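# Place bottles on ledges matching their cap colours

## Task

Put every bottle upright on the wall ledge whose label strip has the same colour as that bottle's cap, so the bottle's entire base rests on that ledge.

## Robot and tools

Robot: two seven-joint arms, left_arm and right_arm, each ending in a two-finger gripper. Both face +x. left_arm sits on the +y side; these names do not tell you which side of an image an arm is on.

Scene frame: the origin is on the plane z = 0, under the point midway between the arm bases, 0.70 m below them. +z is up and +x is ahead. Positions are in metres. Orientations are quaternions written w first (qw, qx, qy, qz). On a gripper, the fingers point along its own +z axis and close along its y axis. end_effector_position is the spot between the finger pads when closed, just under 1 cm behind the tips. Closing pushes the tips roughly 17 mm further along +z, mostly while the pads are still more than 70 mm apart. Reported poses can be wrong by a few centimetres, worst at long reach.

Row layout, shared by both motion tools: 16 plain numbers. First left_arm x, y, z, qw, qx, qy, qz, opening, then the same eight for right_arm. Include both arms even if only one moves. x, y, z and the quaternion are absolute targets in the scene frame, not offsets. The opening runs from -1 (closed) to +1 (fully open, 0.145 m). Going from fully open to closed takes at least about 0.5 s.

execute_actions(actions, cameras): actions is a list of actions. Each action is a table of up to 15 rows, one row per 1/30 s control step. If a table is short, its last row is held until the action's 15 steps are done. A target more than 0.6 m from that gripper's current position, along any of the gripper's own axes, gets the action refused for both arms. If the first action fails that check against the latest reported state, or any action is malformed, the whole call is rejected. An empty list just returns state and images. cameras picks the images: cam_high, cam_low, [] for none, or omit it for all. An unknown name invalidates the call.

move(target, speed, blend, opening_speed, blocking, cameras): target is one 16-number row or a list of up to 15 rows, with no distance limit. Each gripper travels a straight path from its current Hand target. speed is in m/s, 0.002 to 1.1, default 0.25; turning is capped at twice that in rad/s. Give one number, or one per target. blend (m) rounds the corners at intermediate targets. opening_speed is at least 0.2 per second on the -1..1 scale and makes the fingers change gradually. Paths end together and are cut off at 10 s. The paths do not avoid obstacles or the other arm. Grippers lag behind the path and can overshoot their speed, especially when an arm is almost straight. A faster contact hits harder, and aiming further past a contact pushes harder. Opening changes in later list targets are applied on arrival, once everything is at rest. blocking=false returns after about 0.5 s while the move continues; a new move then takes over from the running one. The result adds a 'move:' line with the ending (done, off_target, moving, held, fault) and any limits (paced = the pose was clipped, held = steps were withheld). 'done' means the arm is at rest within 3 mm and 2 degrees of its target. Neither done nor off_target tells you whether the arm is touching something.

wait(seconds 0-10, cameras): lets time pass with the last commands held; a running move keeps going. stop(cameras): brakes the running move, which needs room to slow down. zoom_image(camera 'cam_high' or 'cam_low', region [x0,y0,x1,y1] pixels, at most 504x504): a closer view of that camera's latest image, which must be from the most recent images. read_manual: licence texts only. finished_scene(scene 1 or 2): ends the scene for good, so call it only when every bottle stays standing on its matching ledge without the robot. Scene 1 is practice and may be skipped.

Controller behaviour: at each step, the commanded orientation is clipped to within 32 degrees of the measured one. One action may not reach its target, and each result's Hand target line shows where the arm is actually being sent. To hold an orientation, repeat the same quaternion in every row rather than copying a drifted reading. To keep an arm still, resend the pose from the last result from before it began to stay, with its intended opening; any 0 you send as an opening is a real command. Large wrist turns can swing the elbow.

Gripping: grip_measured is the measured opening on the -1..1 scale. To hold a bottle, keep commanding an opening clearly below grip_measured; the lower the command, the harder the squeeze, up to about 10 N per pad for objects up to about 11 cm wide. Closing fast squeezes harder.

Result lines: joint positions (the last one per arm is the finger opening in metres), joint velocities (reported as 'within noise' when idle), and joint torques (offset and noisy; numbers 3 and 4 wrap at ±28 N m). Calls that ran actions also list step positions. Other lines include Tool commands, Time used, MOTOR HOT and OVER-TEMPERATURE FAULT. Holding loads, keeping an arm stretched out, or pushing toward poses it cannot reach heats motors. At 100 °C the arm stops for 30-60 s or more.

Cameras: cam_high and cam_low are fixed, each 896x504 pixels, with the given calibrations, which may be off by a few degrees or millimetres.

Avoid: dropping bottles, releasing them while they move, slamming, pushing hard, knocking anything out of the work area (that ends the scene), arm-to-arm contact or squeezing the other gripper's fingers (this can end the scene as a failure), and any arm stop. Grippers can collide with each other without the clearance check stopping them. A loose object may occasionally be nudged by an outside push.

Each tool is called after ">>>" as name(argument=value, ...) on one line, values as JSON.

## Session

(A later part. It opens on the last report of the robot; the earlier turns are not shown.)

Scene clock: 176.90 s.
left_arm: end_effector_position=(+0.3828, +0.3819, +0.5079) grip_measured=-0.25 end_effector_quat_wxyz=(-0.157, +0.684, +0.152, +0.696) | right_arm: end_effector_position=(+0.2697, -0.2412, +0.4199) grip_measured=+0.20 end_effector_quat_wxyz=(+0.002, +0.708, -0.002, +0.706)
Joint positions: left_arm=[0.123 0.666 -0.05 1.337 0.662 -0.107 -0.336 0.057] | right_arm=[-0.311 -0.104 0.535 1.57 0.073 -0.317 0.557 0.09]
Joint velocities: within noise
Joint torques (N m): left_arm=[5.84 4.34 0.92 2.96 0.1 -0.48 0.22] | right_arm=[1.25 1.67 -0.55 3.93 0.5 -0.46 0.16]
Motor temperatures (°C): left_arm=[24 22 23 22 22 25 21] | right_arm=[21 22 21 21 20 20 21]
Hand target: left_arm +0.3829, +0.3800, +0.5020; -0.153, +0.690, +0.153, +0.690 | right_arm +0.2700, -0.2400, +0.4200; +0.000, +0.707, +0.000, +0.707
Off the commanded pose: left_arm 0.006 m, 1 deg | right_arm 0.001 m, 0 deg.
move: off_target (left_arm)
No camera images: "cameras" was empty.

Contact. Release and retreat.

>>> move(target=[[0.383,0.38,0.508,-0.153,0.6904,0.153,0.6904,-0.5,0.27,-0.24,0.42,0,0.7071,0,0.7071,0.2],[0.383,0.38,0.509,-0.153,0.6904,0.153,0.6904,0.2,0.27,-0.24,0.42,0,0.7071,0,0.7071,0.2],[0.275,0.33,0.515,-0.153,0.6904,0.153,0.6904,0.2,0.27,-0.24,0.42,0,0.7071,0,0.7071,0.2]], speed=[0.05,0.1,0.25], opening_speed=1.5)

>>> zoom_image(camera="cam_low", region=[330, 130, 630, 420])

Scene clock: 187.20 s.
left_arm: end_effector_position=(+0.2754, +0.3295, +0.5142) grip_measured=+0.20 end_effector_quat_wxyz=(-0.152, +0.692, +0.150, +0.690) | right_arm: end_effector_position=(+0.2697, -0.2412, +0.4199) grip_measured=+0.20 end_effector_quat_wxyz=(+0.002, +0.708, -0.002, +0.706)
Joint positions: left_arm=[-0.502 0.605 0.163 1.939 0.61 -0.104 -0.511 0.09] | right_arm=[-0.311 -0.104 0.535 1.57 0.073 -0.317 0.557 0.09]
Joint velocities: within noise
Joint torques (N m): left_arm=[1.83 3.34 1.95 5.14 -0.17 -0.63 -0.03] | right_arm=[1.25 1.41 -0.62 3.75 0.48 -0.44 0.16]
Motor temperatures (°C): left_arm=[24 23 23 22 22 25 21] | right_arm=[21 22 21 21 20 20 21]
Hand target: left_arm +0.2750, +0.3299, +0.5150; -0.153, +0.690, +0.153, +0.690 | right_arm +0.2700, -0.2400, +0.4200; +0.000, +0.707, +0.000, +0.707
Off the commanded pose: left_arm 0.001 m, 0 deg | right_arm 0.001 m, 0 deg.
move: done

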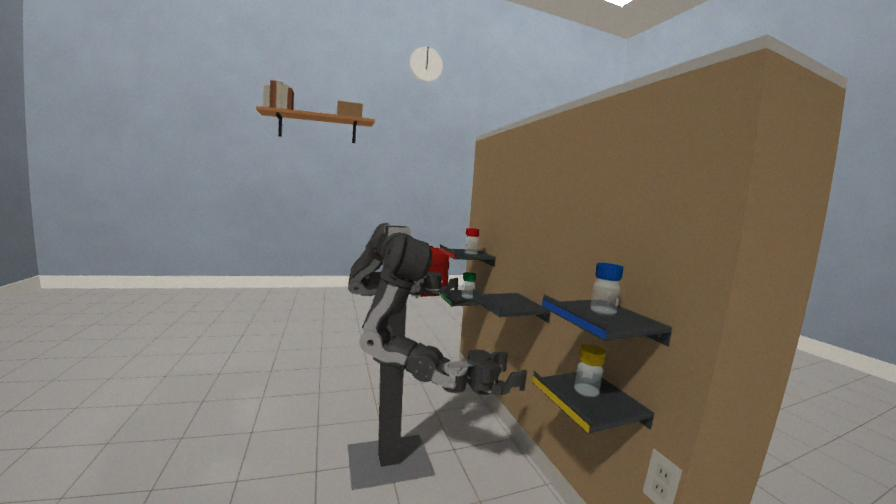

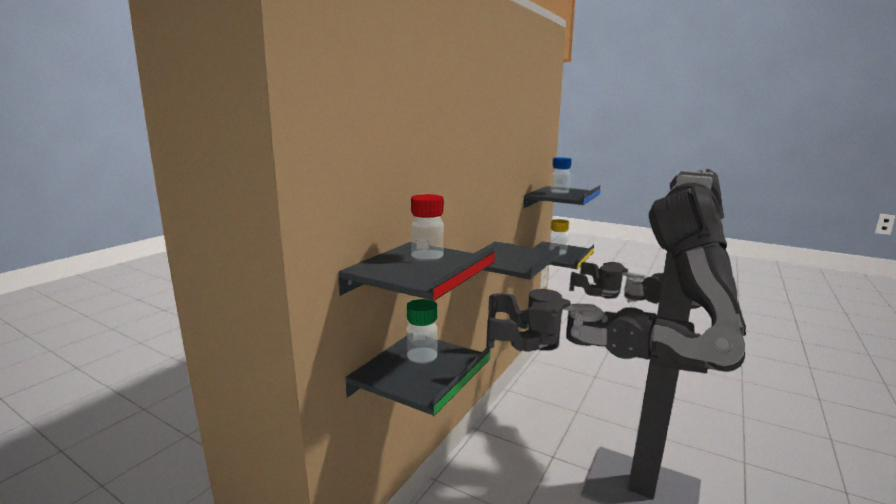

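Scaled by 1.680 from the camera's 896x504 image, which has a finer 1280x720 frame.

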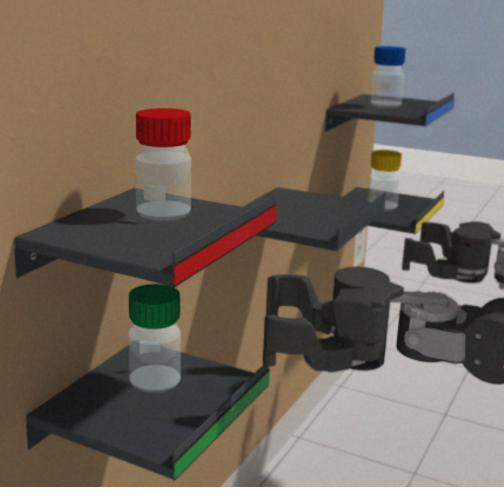

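All placed.

>>> finished_scene(scene=2)

The scene is finished: the task was done.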